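# Feed a strip over a press brake die to the back gauge

## Task

Grasp the strip and slide it, lying flat and squared to the machine, across the press brake's die until its end rests against the back gauge; finish with neither hand in contact with the strip.

## Robot and tools

Robot: two arms, left_arm and right_arm, each ending in a five-finger hand (a left hand on left_arm, a right hand on right_arm). Calibrated bases in the scene frame: left_arm at (-0.027, +0.362, +0.029) m, right_arm at (+0.035, -0.342, +0.025) m, both almost unrotated about z. Cameras: cam_high and cam_low (896x504) and cam_left_wrist and cam_right_wrist (616x616).

Frames. Scene frame: origin at table height halfway between the nominal bases, +z up, +x out over the table, left_arm on the +y side. Reported hand positions (m), quaternions (wxyz) and targets use the scene frame. Motion offsets use each arm's current Hand target axes. The hand point sits 0.05 m in front of the palm and 0.15 m from the wrist face; its +z runs along the straight fingers, +y leaves the palm, +x crosses the palm away from the thumb on the right hand and toward the thumb on the left. Fingers reach about 0.06-0.07 m past the point. A wrist bracket on the little-finger side can strike objects.

The 28-number row (every value in [-1, 1], always all 28 even if one arm is idle): left_arm dx, dy, dz, rx, ry, rz; left hand thumb_turn, thumb_bend, index, middle, ring, little, force_limit, speed; then the same 14 for right_arm. Pose numbers are an offset, not a pose: they count from that arm's Hand target at the start of the action or move, in that target's own axes, with 1.0 equal to 0.6 m or 180 degrees; rx, ry, rz form a single rotation vector. Repeating an offset moves further. Six zeros re-request the current Hand target. Hand motor numbers are absolute: -1 open/straight, +1 closed (thumb_turn +1 puts the thumb opposite the fingers). force_limit maps -1..+1 to roughly 0..10 N (0..15 N for the two thumb motors); speed rises from near zero at -1 to full at +0.48 and stays full above. For a soft grip close at speed -0.94 or lower. Nothing in a row means 'unchanged': to keep a hand as it is, resend the last eight numbers sent to it (or, if none yet, its hand_measured plus hand_force_limit and hand_speed). A grip of an object roughly 0.035-0.065 m thick works with the thumb turned fully in.

Tools.
execute_actions(actions, cameras): actions is a list of actions; each action is a table of up to 15 rows, one per 1/30 s step, every row measured from the action's starting Hand target; a short table repeats its final row. Images come back only for an empty list or when cameras names them (["all"], a list of names, or []).
move(target, speed, blend, blocking, cameras): target is one 28-number row or up to 15 rows, all offsets from the same starting Hand targets. Paths are straight and end together, lasting 0.5 to 10 s. speed is m/s, 0.002 to 4.3, default 0.25 (rotation up to twice that in rad/s), one value or one per target. blend (m) rounds corners between listed targets; 0 stops at each. blocking=false returns after about 0.5 s while motion continues. Moves ignore obstacles and the other arm; avoid paths close to an arm's own base.
wait(seconds 0-10, cameras): lets time pass holding commands. stop(cameras): brakes a running move. zoom_image(camera, region [x0, y0, x1, y1] pixels, at most 504 by 504) enlarges part of the newest image. show_instructions() lists reference images. finished_scene(scene) ends the current scene, given its number; irreversible.

Results. Each result gives the robot state: end_effector_position and end_effector_quat_wxyz per arm, Hand target (the clipped last command, base of the next offsets), joint positions, velocities (may read 'within noise'), joint torques (include arm weight, carry offsets and noise; numbers 3 and 4 wrap at ±28 N m), and per hand six-value lists hand_measured, hand_stopped_by (moving, target, force, stalled, fault) and hand_load_n (positive means pushed open; a lost grip shows as load near 0), plus hand_force_limit and hand_speed. Action calls also list some step positions. A move adds a move: line such as done, off_target, moving, held or fault, and limits like paced (pose clipped) or held (steps withheld). done means at rest within 10 mm and 2 degrees; neither done nor off_target tells you about contact.

Behaviour to expect. The hand often stops 1-3 cm (sometimes 5) short of the command, usually low, and may sag under load; send the remaining distance as a new offset. Orientation commands are clipped to 40 degrees from the measured one each step. Small turns can shift the hand point noticeably. A blocked arm keeps pushing until commanded back past its hand point. Finger motors start only when their own target changes by 0.002 or more; a locked finger does not follow a yielding object.

Avoid: dropping or releasing the strip while it moves, fast contact, hard pressing against the press brake or table, knocking anything out of the work area, one hand squeezing the other hand or arm, excessive finger force, and long holds at full stretch that overheat motors (MOTOR HOT, then an OVER-TEMPERATURE FAULT drops the arm for 30-60 s). Objects may occasionally be nudged by outside pushes.

Each tool is called as name([rows], argument=value, ...), one row to a line, values as JSON.

Reference images:

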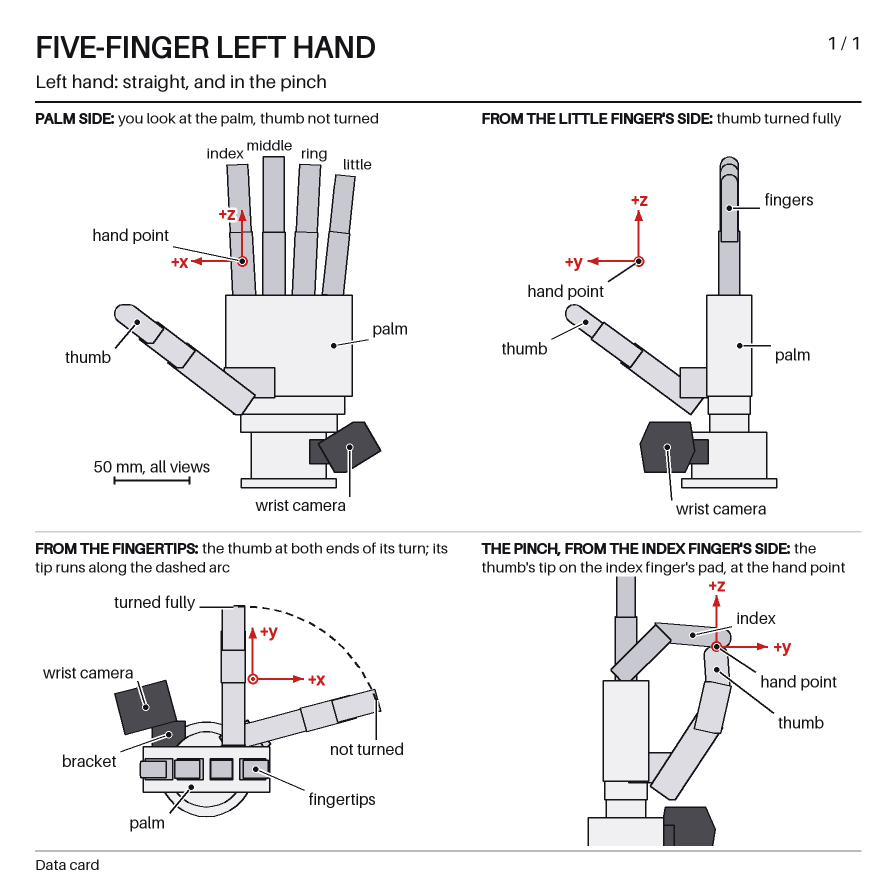

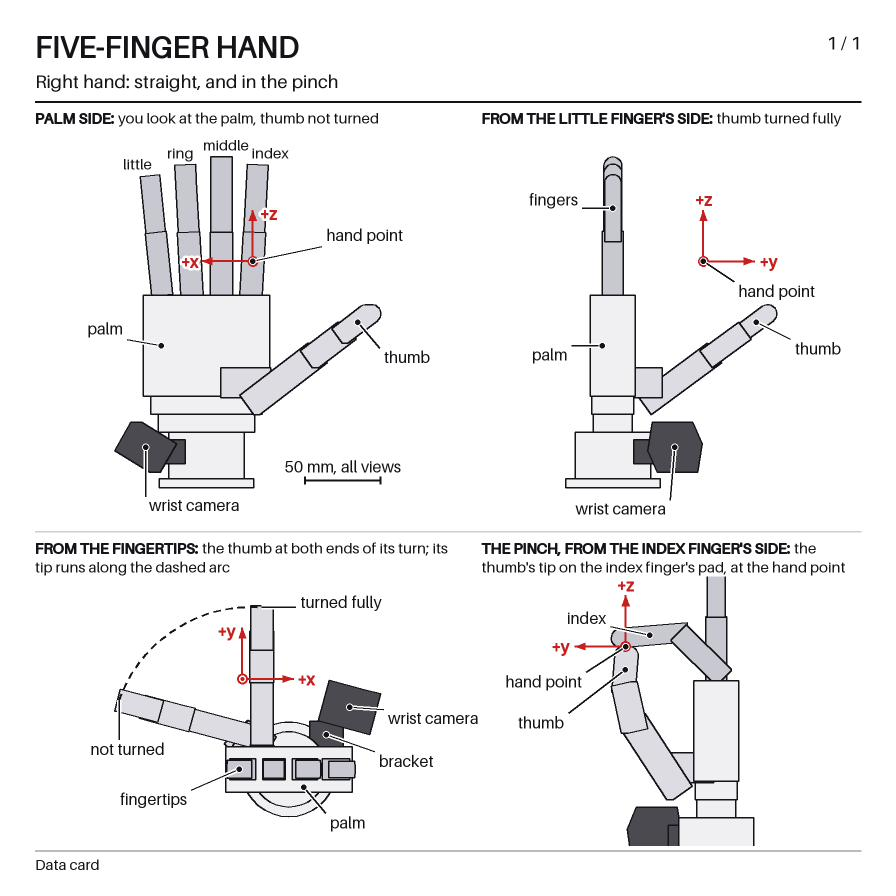

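## Session

execute_actions(actions=[])

Scene clock: 0.00 s.
left_arm: end_effector_position=(+0.0705, -0.1001, +0.3655) hand_measured=(-1.000, -1.000, -1.000, -1.000, -1.000, -1.000) hand_load_n=(+0.0, +0.0, +0.0, +0.0, +0.0, +0.0) hand_stopped_by=(target, target, target, target, target, target) hand_force_limit=0.00 hand_speed=-0.80 end_effector_quat_wxyz=(+0.242, -0.341, -0.607, +0.675) | right_arm: end_effector_position=(+0.1166, -0.2759, +0.1805) hand_measured=(-1.000, -1.000, -1.000, -1.000, -1.000, -1.000) hand_load_n=(+0.0, +0.0, +0.0, +0.0, +0.0, +0.0) hand_stopped_by=(target, target, target, target, target, target) hand_force_limit=0.00 hand_speed=-0.80 end_effector_quat_wxyz=(-0.023, +0.926, -0.375, +0.034)
Joint positions: left_arm=[-0.922 1.37 0.975 0.766 1.488 -0.203] | right_arm=[0.535 0.67 0.694 -1.518 0.029 -0.223]
Joint velocities: within noise
Joint torques (N m): no reading
Heat: left arm: hottest shoulder 41 °C; right arm: hottest waist 37 °C.
Hand target: left_arm +0.0766, -0.1036, +0.3848; +0.224, -0.350, -0.599, +0.684 | right_arm +0.1244, -0.2716, +0.1888; -0.033, +0.928, -0.369, +0.043

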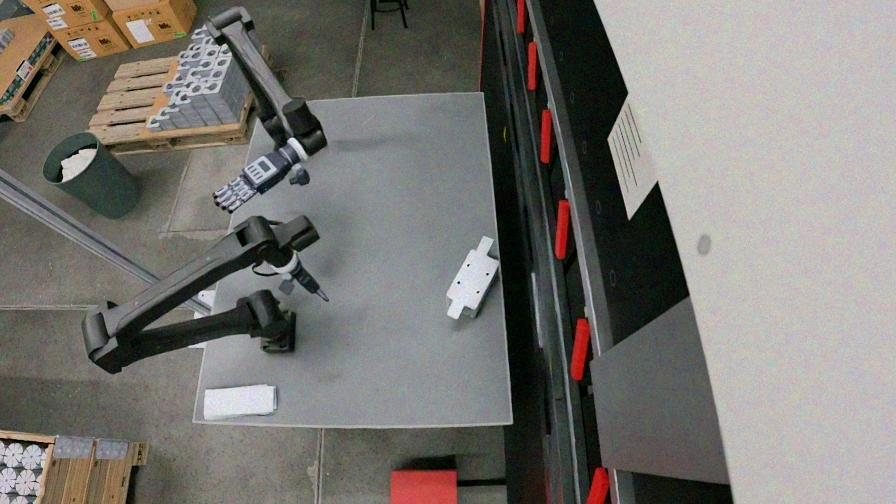

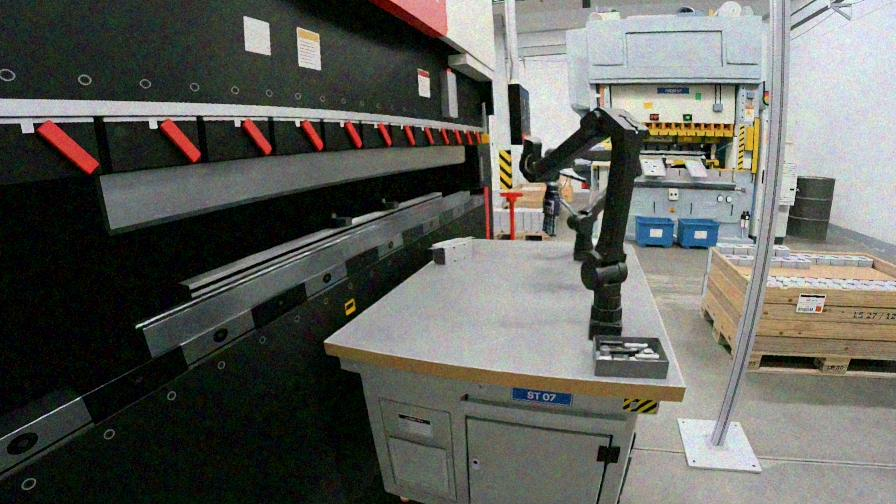

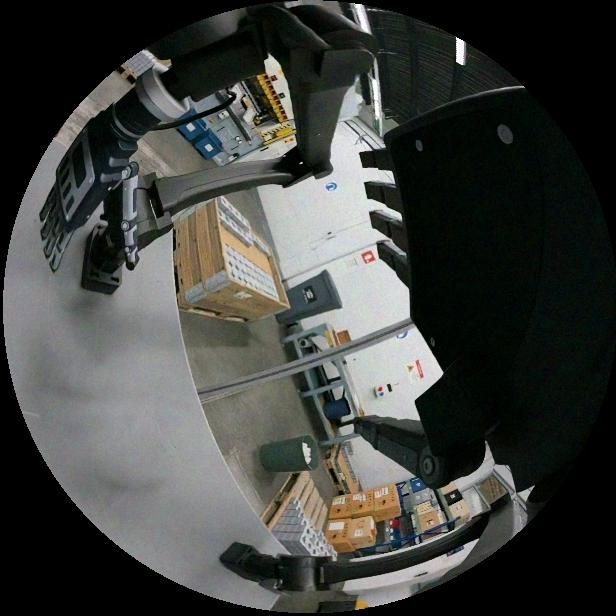

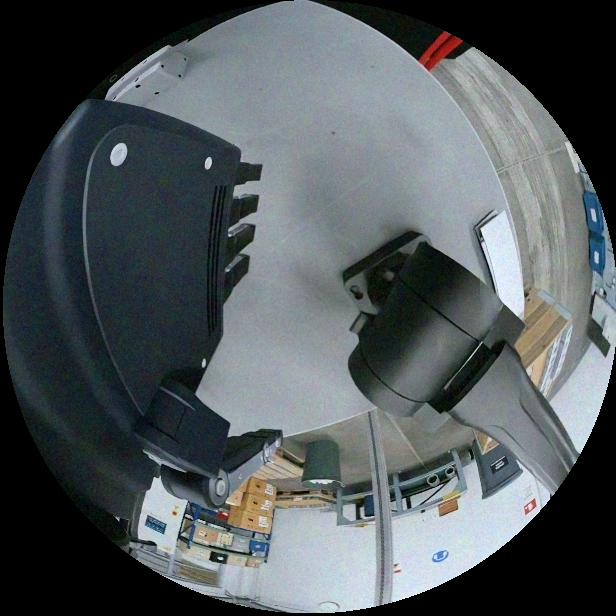

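zoom_image(camera="cam_high", region=[400, 200, 540, 340])

zoom_image(camera="cam_low", region=[280, 170, 560, 330])

zoom_image(camera="cam_high", region=[180, 360, 320, 440])

zoom_image(camera="cam_low", region=[560, 310, 700, 390])

Scaled by 3.600 from the camera's 896x504 image, which has a finer 1280x720 frame.

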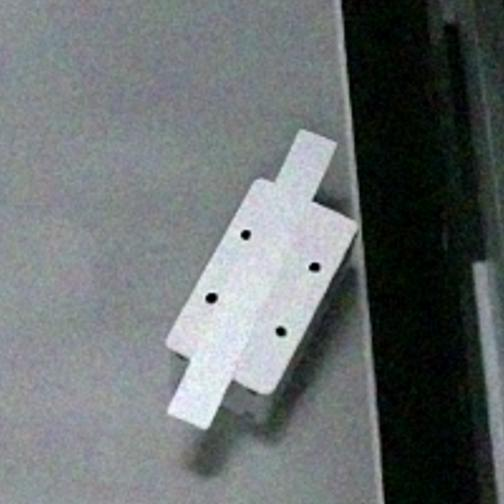

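Scaled by 1.800 from the camera's 896x504 image, which has a finer 1280x720 frame.

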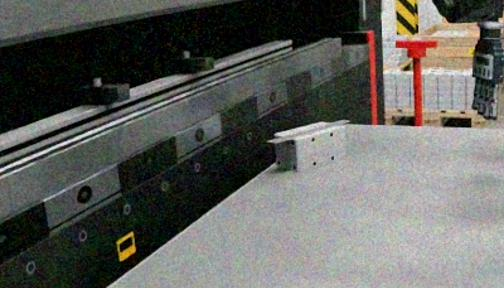

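Scaled by 3.600 from the camera's 896x504 image, which has a finer 1280x720 frame.

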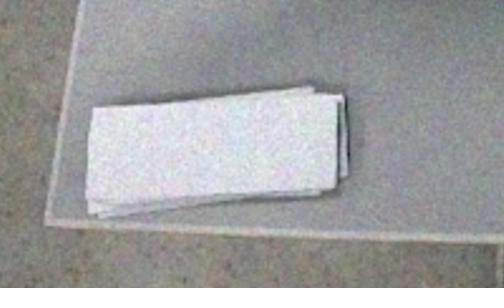

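Scaled by 3.600 from the camera's 896x504 image, which has a finer 1280x720 frame.

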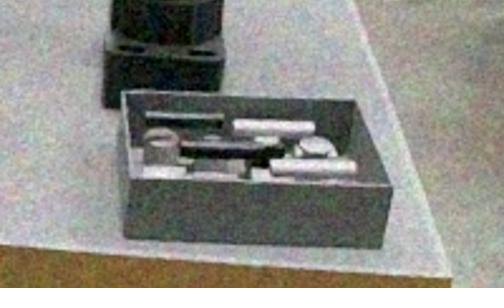

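zoom_image(camera="cam_low", region=[500, 90, 700, 350])

zoom_image(camera="cam_high", region=[70, 0, 370, 380])

zoom_image(camera="cam_low", region=[0, 60, 300, 360])

zoom_image(camera="cam_high", region=[440, 0, 740, 380])

Scaled by 1.938 from the camera's 896x504 image, which has a finer 1280x720 frame.

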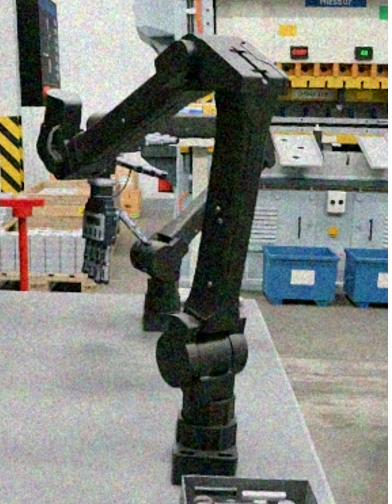

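Scaled by 1.326 from the camera's 896x504 image, which has a finer 1280x720 frame.

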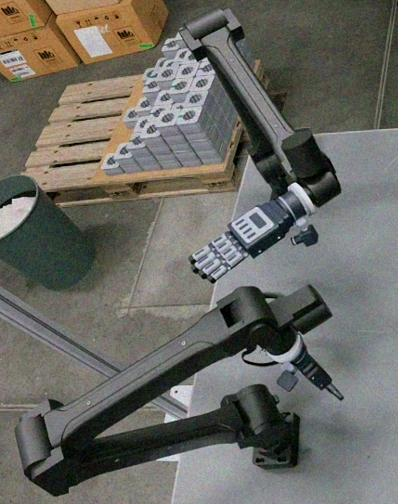

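Scaled by 1.680 from the camera's 896x504 image, which has a finer 1280x720 frame.

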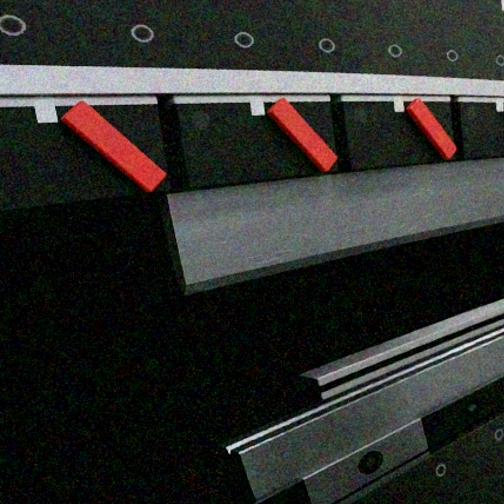

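Scaled by 1.326 from the camera's 896x504 image, which has a finer 1280x720 frame.

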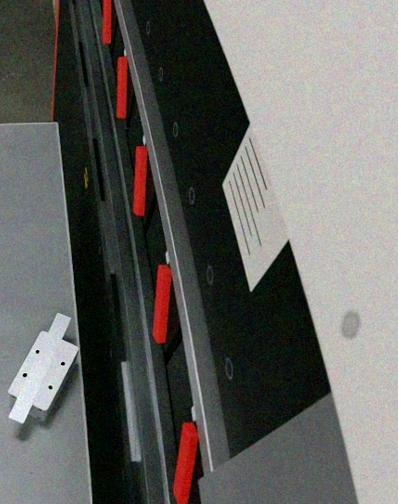

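zoom_image(camera="cam_high", region=[480, 0, 620, 140])

zoom_image(camera="cam_high", region=[480, 120, 620, 260])

zoom_image(camera="cam_high", region=[480, 240, 620, 380])

zoom_image(camera="cam_high", region=[480, 360, 620, 500])

zoom_image(camera="cam_low", region=[300, 180, 500, 300])

Scaled by 3.600 from the camera's 896x504 image, which has a finer 1280x720 frame.

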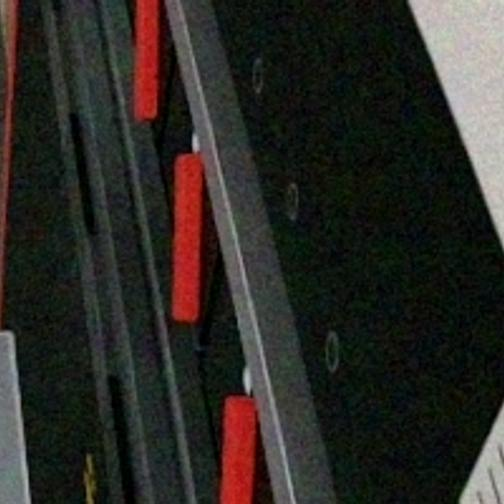

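Scaled by 3.600 from the camera's 896x504 image, which has a finer 1280x720 frame.

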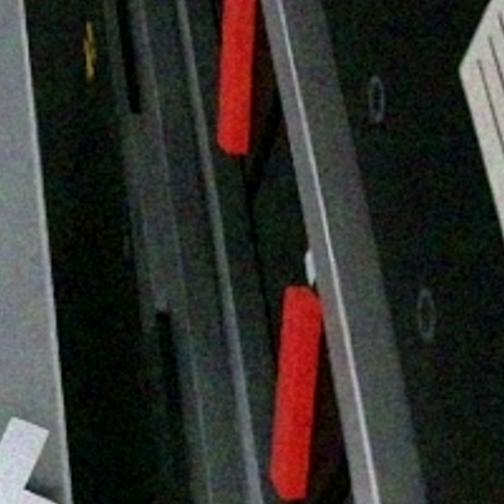

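Scaled by 3.600 from the camera's 896x504 image, which has a finer 1280x720 frame.

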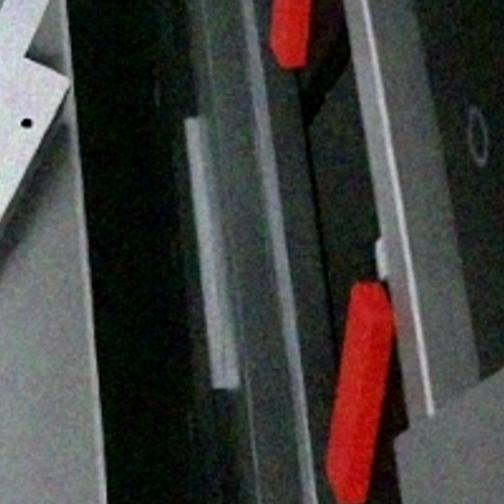

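Scaled by 3.600 from the camera's 896x504 image, which has a finer 1280x720 frame.

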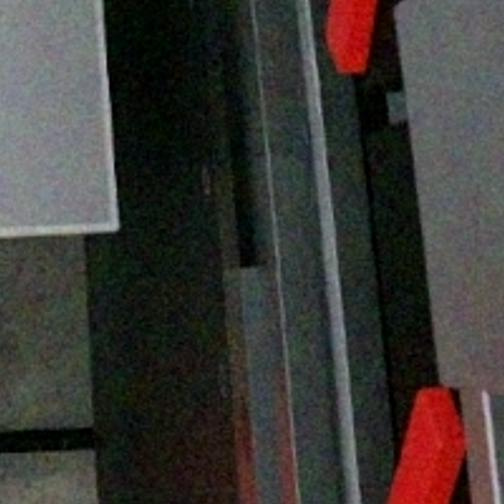

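Scaled by 2.520 from the camera's 896x504 image, which has a finer 1280x720 frame.

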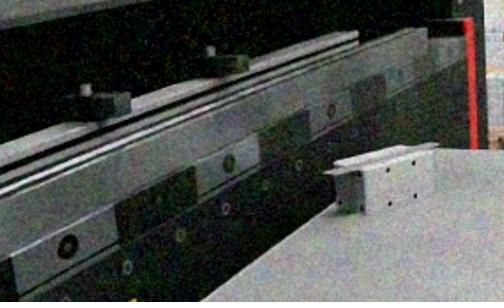

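move(target=[0,0,0,0,0,0,-1,-1,-1,-1,-1,-1,0,-0.8,0.373,-0.337,-0.067,-0.0368,0.0029,0.392,-1,-1,-1,-1,-1,-1,0,-0.8], cameras=["all"])

Scene clock: 9.07 s.
left_arm: end_effector_position=(+0.0705, -0.1001, +0.3655) hand_measured=(-1.000, -1.000, -1.000, -1.000, -1.000, -1.000) hand_load_n=(+0.0, +0.0, +0.0, +0.0, +0.0, +0.0) hand_stopped_by=(target, target, target, target, target, target) hand_force_limit=0.00 hand_speed=-0.80 end_effector_quat_wxyz=(+0.242, -0.341, -0.607, +0.675) | right_arm: end_effector_position=(+0.3992, -0.2830, +0.2464) hand_measured=(-1.000, -1.000, -1.000, -1.000, -1.000, -1.000) hand_load_n=(+0.0, +0.0, +0.0, +0.0, +0.0, +0.0) hand_stopped_by=(target, target, target, target, target, target) hand_force_limit=0.00 hand_speed=-0.80 end_effector_quat_wxyz=(-0.018, -0.554, +0.832, +0.008)
Joint positions: left_arm=[-0.922 1.37 0.975 0.766 1.488 -0.203] | right_arm=[-0.023 1.432 1.361 -1.538 0.006 0.418]
Joint torques (N m): left_arm=[0.62 -11.58 9.46 0.96 -0.34 0.05] | right_arm=[-2.49 -10.17 12.68 0.03 0.11 0.31]
Heat: left arm: hottest shoulder 41 °C; right arm: hottest waist 37 °C.
Hand target: left_arm +0.0766, -0.1036, +0.3848; +0.224, -0.350, -0.599, +0.684 | right_arm +0.4201, -0.2798, +0.2600; +0.000, -0.545, +0.839, +0.000
Off the commanded pose: left_arm 0.021 m, 3 deg | right_arm 0.025 m, 3 deg.
move: off_target (left_arm, right_arm)

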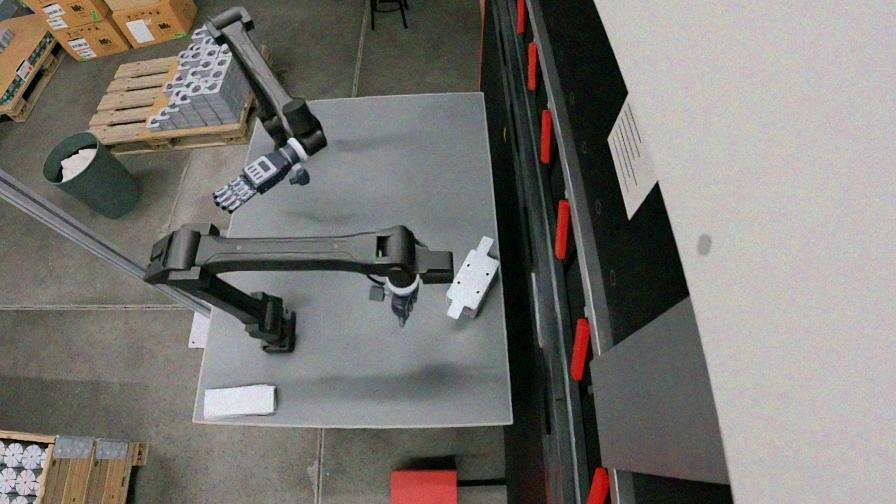

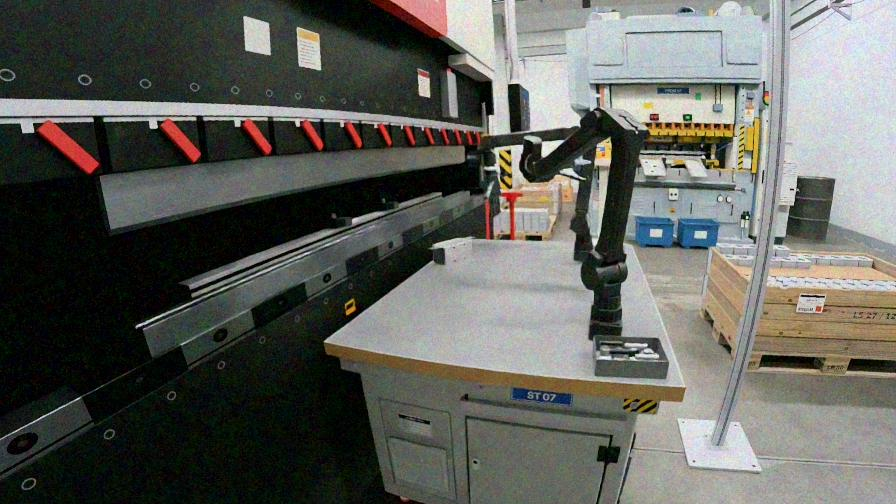

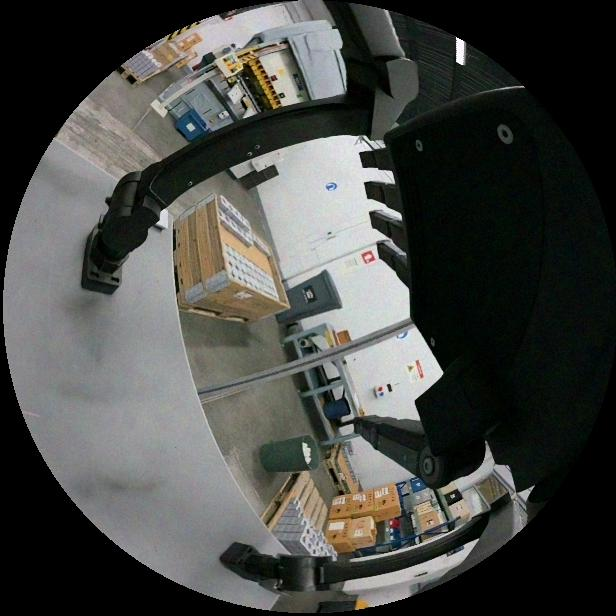

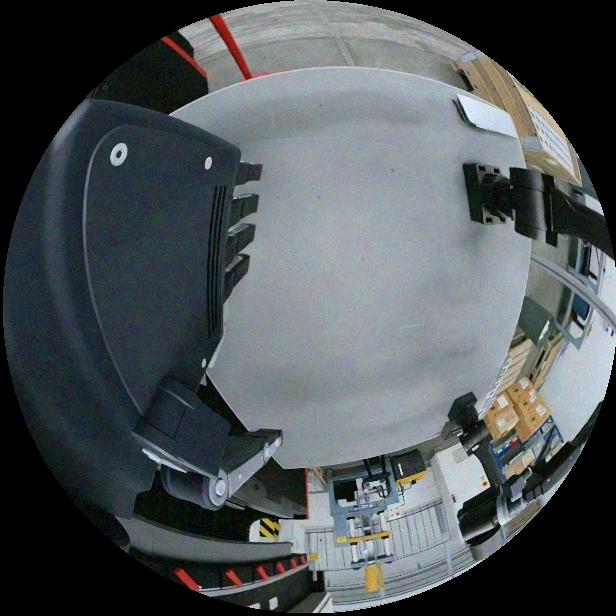

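move(target=[0,0,0,0,0,0,-1,-1,-1,-1,-1,-1,0,-0.8,-0.208,-0.181,0,0,0,0,1,-1,0.2,0.2,1,1,-0.4,0], cameras=["all"])

Scene clock: 14.27 s.
left_arm: end_effector_position=(+0.0705, -0.1001, +0.3655) hand_measured=(-1.000, -1.000, -1.000, -1.000, -1.000, -1.000) hand_load_n=(+0.0, +0.0, +0.0, +0.0, +0.0, +0.0) hand_stopped_by=(target, target, target, target, target, target) hand_force_limit=0.00 hand_speed=-0.80 end_effector_quat_wxyz=(+0.242, -0.341, -0.607, +0.675) | right_arm: end_effector_position=(+0.5530, -0.2201, +0.2543) hand_measured=(+1.000, -1.000, +0.200, +0.200, +1.000, +1.000) hand_load_n=(+0.0, -0.5, +0.0, +0.0, +0.0, +0.0) hand_stopped_by=(target, target, target, target, target, target) hand_force_limit=-0.40 hand_speed=0.00 end_effector_quat_wxyz=(-0.014, -0.548, +0.837, +0.003)
Joint positions: left_arm=[-0.922 1.37 0.975 0.766 1.488 -0.203] | right_arm=[0.081 1.848 1.901 -1.652 0.006 0.538]
Joint torques (N m): left_arm=[0.32 -11.34 9.47 0.98 -0.35 0.05] | right_arm=[-1.38 -16.67 12.67 0.02 0.12 0.31]
Heat: left arm: hottest shoulder 41 °C; right arm: hottest elbow 38 °C.
Hand target: left_arm +0.0766, -0.1036, +0.3848; +0.224, -0.350, -0.599, +0.684 | right_arm +0.5701, -0.2099, +0.2599; +0.000, -0.545, +0.839, +0.000
Off the commanded pose: left_arm 0.021 m, 3 deg | right_arm 0.021 m, 2 deg.
move: off_target (left_arm, right_arm)

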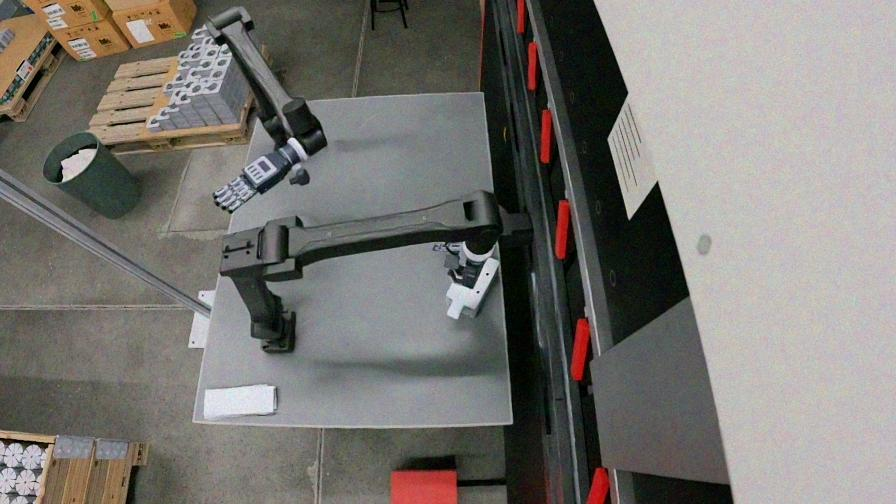

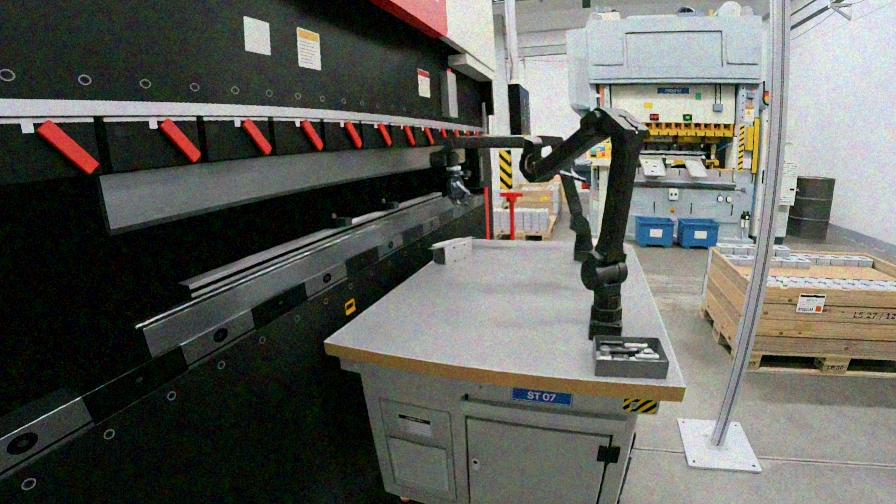

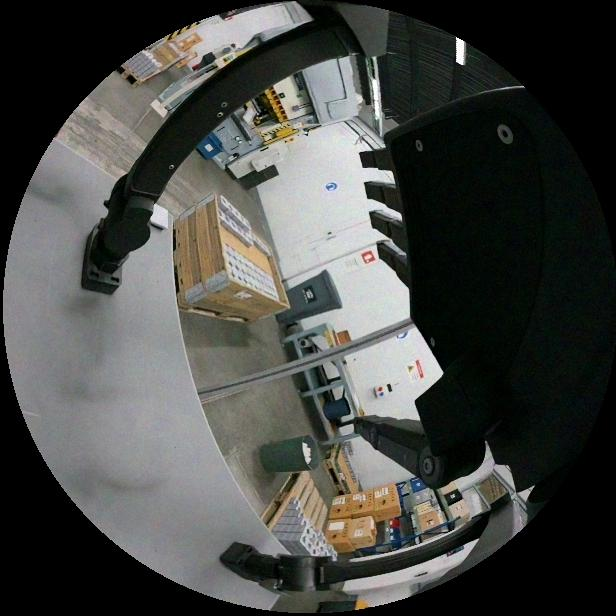

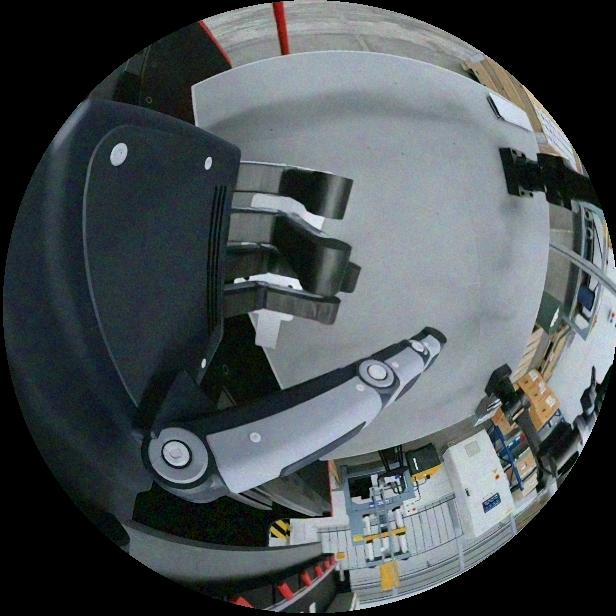

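zoom_image(camera="cam_right_wrist", region=[180, 130, 480, 430])

zoom_image(camera="cam_low", region=[380, 110, 600, 280])

zoom_image(camera="cam_high", region=[400, 170, 600, 340])

Scaled by 1.680 from the camera's 616x616 image, which has a finer 880x880 frame.

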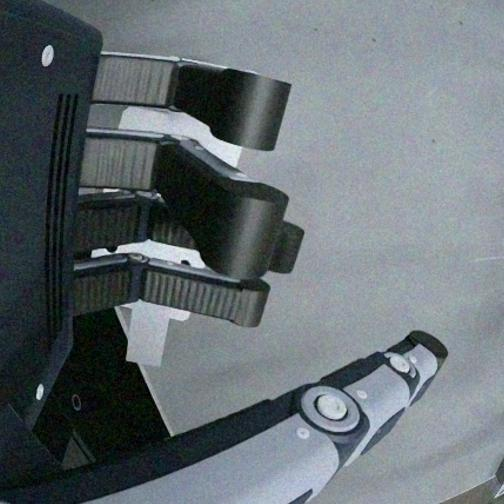

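Scaled by 2.291 from the camera's 896x504 image, which has a finer 1280x720 frame.

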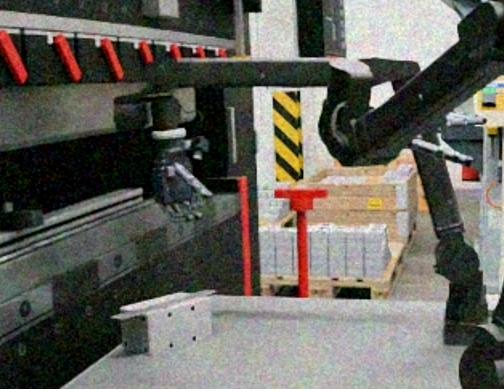

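Scaled by 2.520 from the camera's 896x504 image, which has a finer 1280x720 frame.

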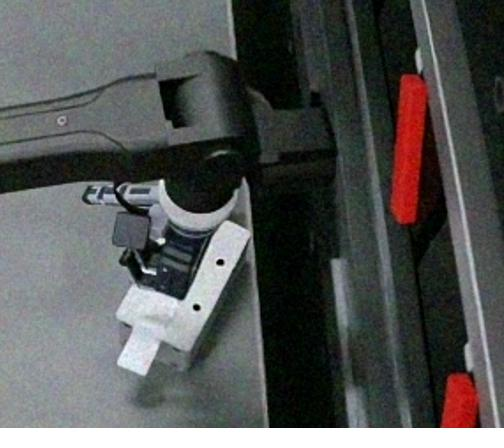

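move(target=[0,0,0,0,0,0,-1,-1,-1,-1,-1,-1,0,-0.8,-0.008,-0.1825,0.083,0,0,0,1,-1,0.2,0.2,1,1,-0.4,0], cameras=["all"], speed=0.15)

zoom_image(camera="cam_right_wrist", region=[180, 130, 480, 430])

zoom_image(camera="cam_high", region=[400, 170, 600, 340])

zoom_image(camera="cam_low", region=[340, 110, 540, 280])

Scene clock: 19.33 s.
left_arm: end_effector_position=(+0.0705, -0.1001, +0.3655) hand_measured=(-1.000, -1.000, -1.000, -1.000, -1.000, -1.000) hand_load_n=(+0.0, +0.0, +0.0, +0.0, +0.0, +0.0) hand_stopped_by=(target, target, target, target, target, target) hand_force_limit=0.00 hand_speed=-0.80 end_effector_quat_wxyz=(+0.242, -0.341, -0.607, +0.675) | right_arm: end_effector_position=(+0.6299, -0.2371, +0.2227) hand_measured=(+1.000, -1.000, +0.200, +0.200, +1.000, +1.000) hand_load_n=(+0.0, +0.0, +0.0, +0.0, +0.5, +0.0) hand_stopped_by=(target, target, target, target, target, target) hand_force_limit=-0.40 hand_speed=0.00 end_effector_quat_wxyz=(-0.013, -0.545, +0.838, +0.003)
Joint positions: left_arm=[-0.922 1.37 0.975 0.766 1.488 -0.203] | right_arm=[0.04 2.081 2.179 -1.695 0.007 0.503]
Joint torques (N m): left_arm=[0.56 -11.46 9.52 0.92 -0.34 0.03] | right_arm=[-3.55 -14.33 18.45 0.16 0.05 -0.04]
Heat: left arm: hottest shoulder 41 °C; right arm: hottest elbow 39 °C.
Hand target: left_arm +0.0766, -0.1036, +0.3848; +0.224, -0.350, -0.599, +0.684 | right_arm +0.6721, -0.2501, +0.2102; +0.000, -0.545, +0.839, +0.000
Off the commanded pose: left_arm 0.021 m, 3 deg | right_arm 0.046 m, 2 deg.
move: off_target (left_arm, right_arm)

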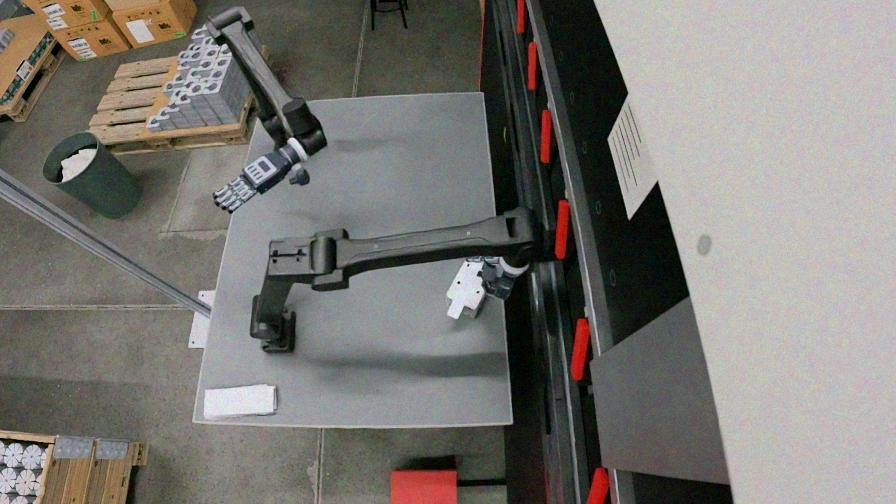

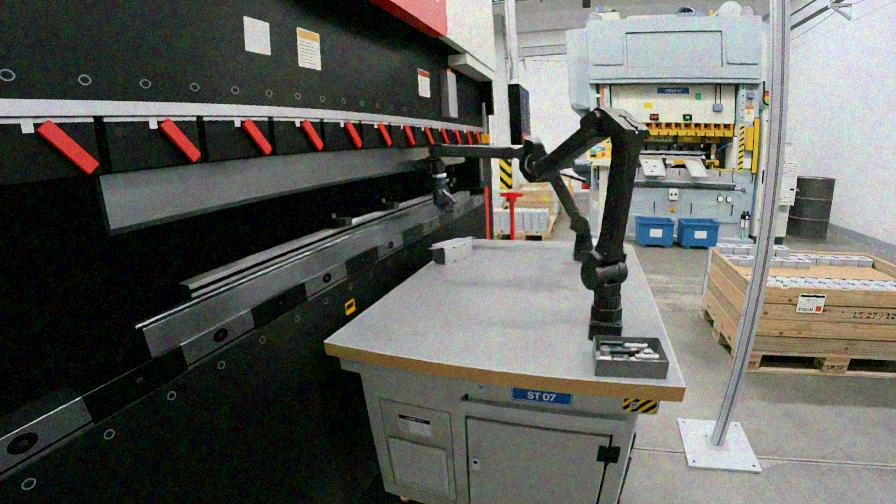

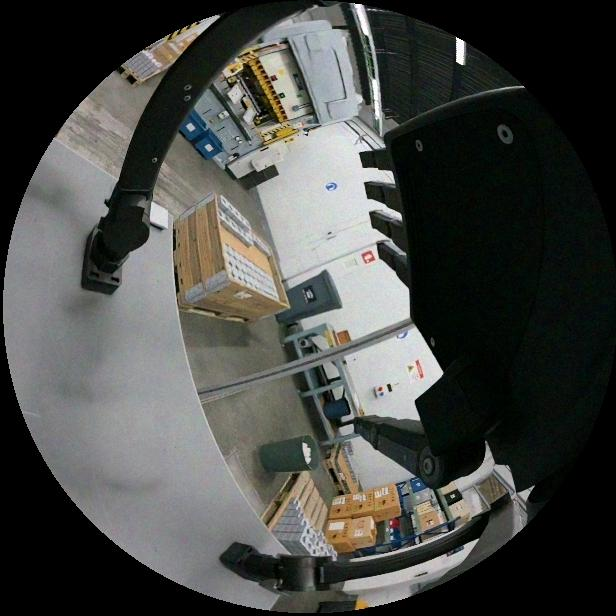

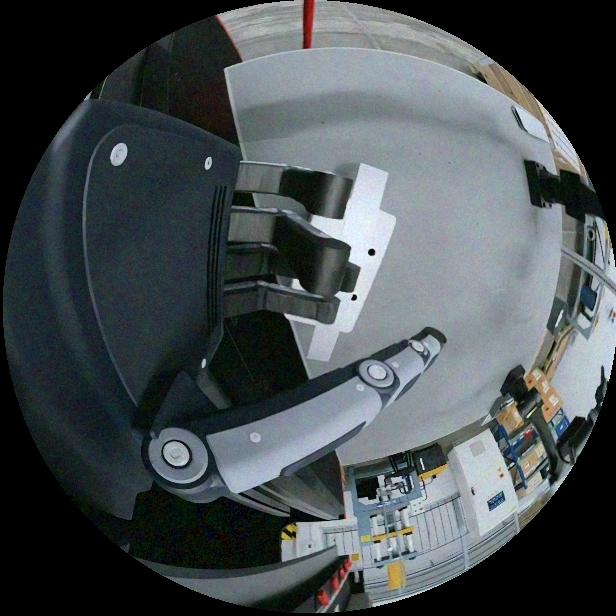

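Scaled by 1.680 from the camera's 616x616 image, which has a finer 880x880 frame.

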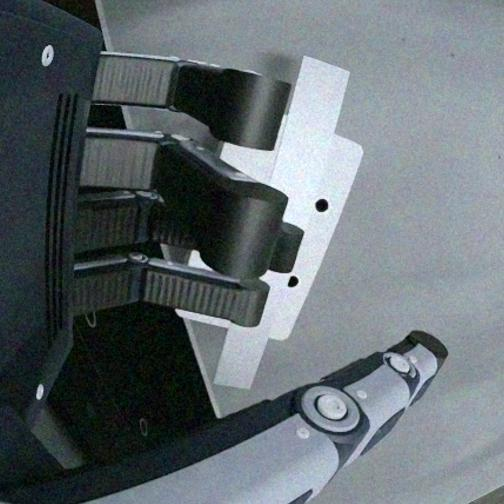

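Scaled by 2.520 from the camera's 896x504 image, which has a finer 1280x720 frame.

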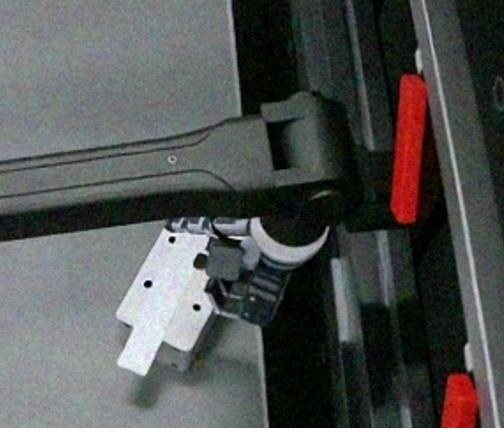

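Scaled by 2.520 from the camera's 896x504 image, which has a finer 1280x720 frame.

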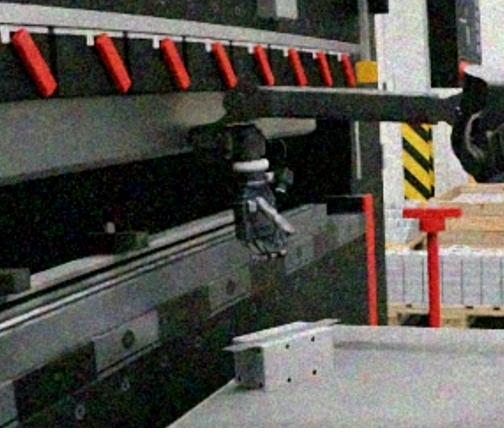

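move(target=[0,0,0,0,0,0,-1,-1,-1,-1,-1,-1,0,-0.8,0.179,0.057,0.067,0,0,0.078,1,-1,0.2,0.2,1,1,-0.4,0], cameras=["all"], speed=0.15)

zoom_image(camera="cam_right_wrist", region=[180, 130, 480, 430])

zoom_image(camera="cam_high", region=[400, 170, 600, 340])

zoom_image(camera="cam_low", region=[340, 110, 540, 280])

Scene clock: 23.80 s.
left_arm: end_effector_position=(+0.0705, -0.1001, +0.3655) hand_measured=(-1.000, -1.000, -1.000, -1.000, -1.000, -1.000) hand_load_n=(+0.0, +0.0, -0.5, -0.5, -0.5, +0.0) hand_stopped_by=(target, target, target, target, target, target) hand_force_limit=0.00 hand_speed=-0.80 end_effector_quat_wxyz=(+0.242, -0.341, -0.607, +0.675) | right_arm: end_effector_position=(+0.5943, -0.3364, +0.1649) hand_measured=(+1.000, -1.000, +0.200, +0.200, +1.000, +1.000) hand_load_n=(+0.0, +0.0, +0.0, +0.0, +0.0, +0.0) hand_stopped_by=(target, target, target, target, target, target) hand_force_limit=-0.40 hand_speed=0.00 end_effector_quat_wxyz=(-0.012, -0.449, +0.894, +0.003)
Joint positions: left_arm=[-0.922 1.37 0.975 0.766 1.488 -0.203] | right_arm=[-0.135 1.932 1.792 -1.454 0.007 0.55]
Joint torques (N m): left_arm=[0.56 -11.46 9.43 0.96 -0.34 0.07] | right_arm=[-2.49 -21.89 6.95 0.62 0.06 0.31]
Heat: left arm: hottest shoulder 41 °C; right arm: hottest elbow 40 °C.
Hand target: left_arm +0.0766, -0.1036, +0.3848; +0.224, -0.350, -0.599, +0.684 | right_arm +0.5971, -0.3344, +0.1701; +0.000, -0.438, +0.899, +0.000
Off the commanded pose: left_arm 0.021 m, 3 deg | right_arm 0.006 m, 2 deg.
move: off_target (left_arm)

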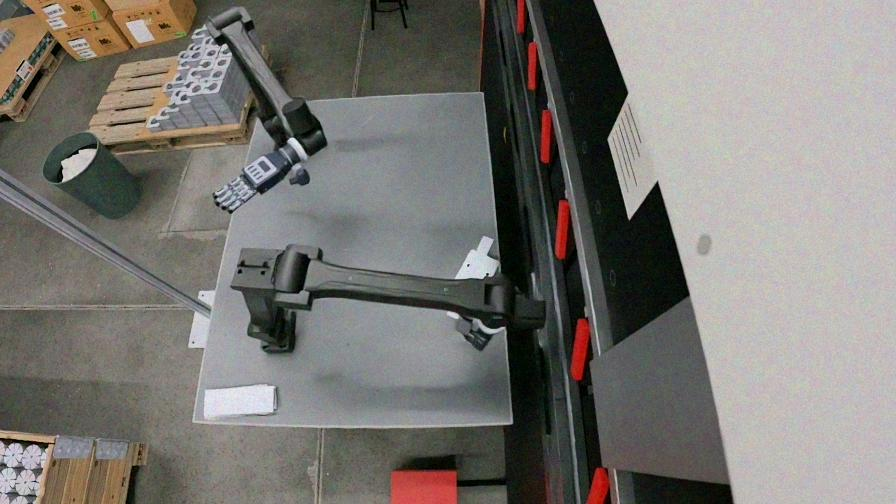

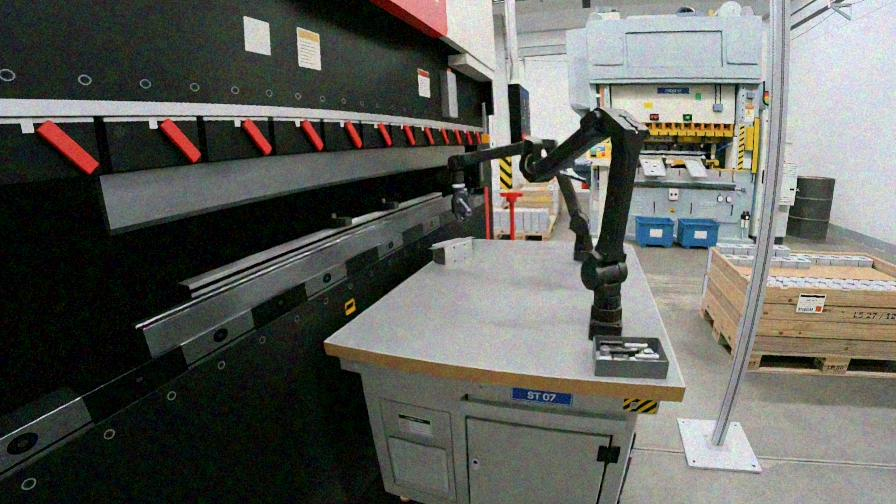

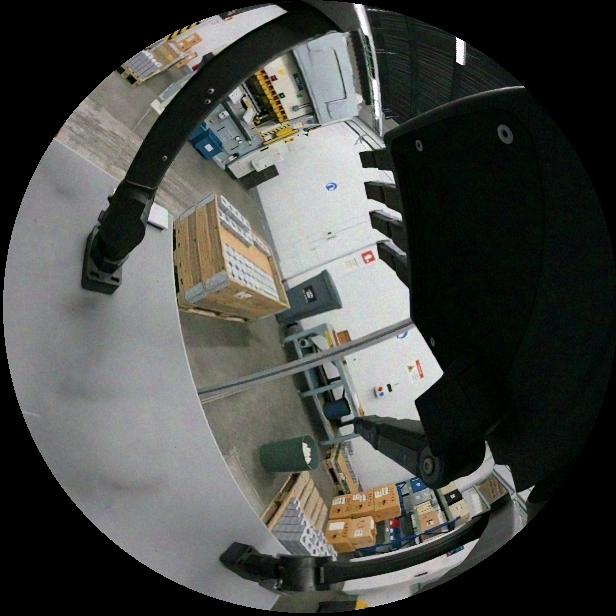

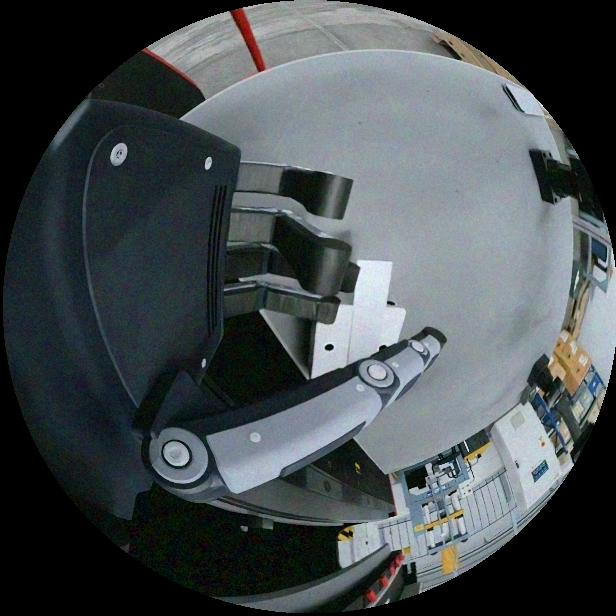

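Scaled by 1.680 from the camera's 616x616 image, which has a finer 880x880 frame.

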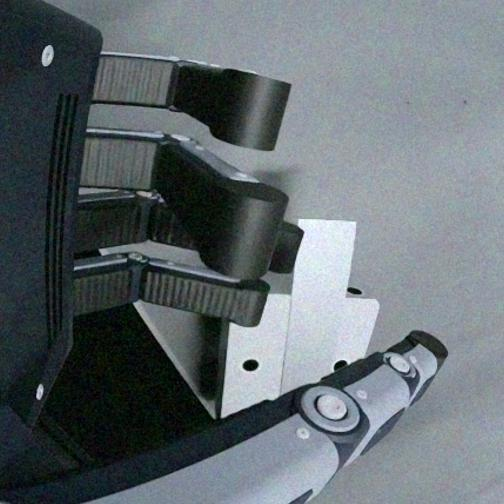

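Scaled by 2.520 from the camera's 896x504 image, which has a finer 1280x720 frame.

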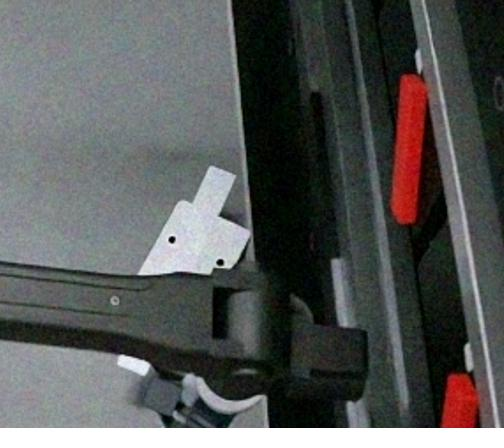

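Scaled by 2.520 from the camera's 896x504 image, which has a finer 1280x720 frame.

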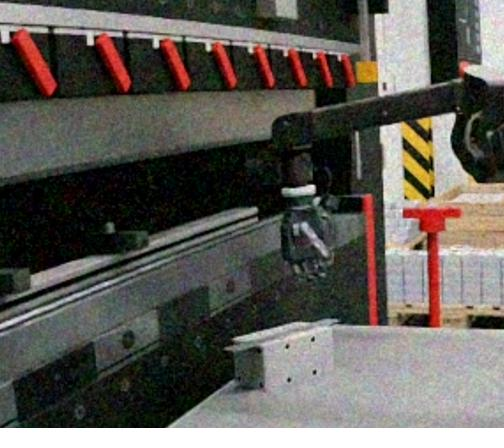

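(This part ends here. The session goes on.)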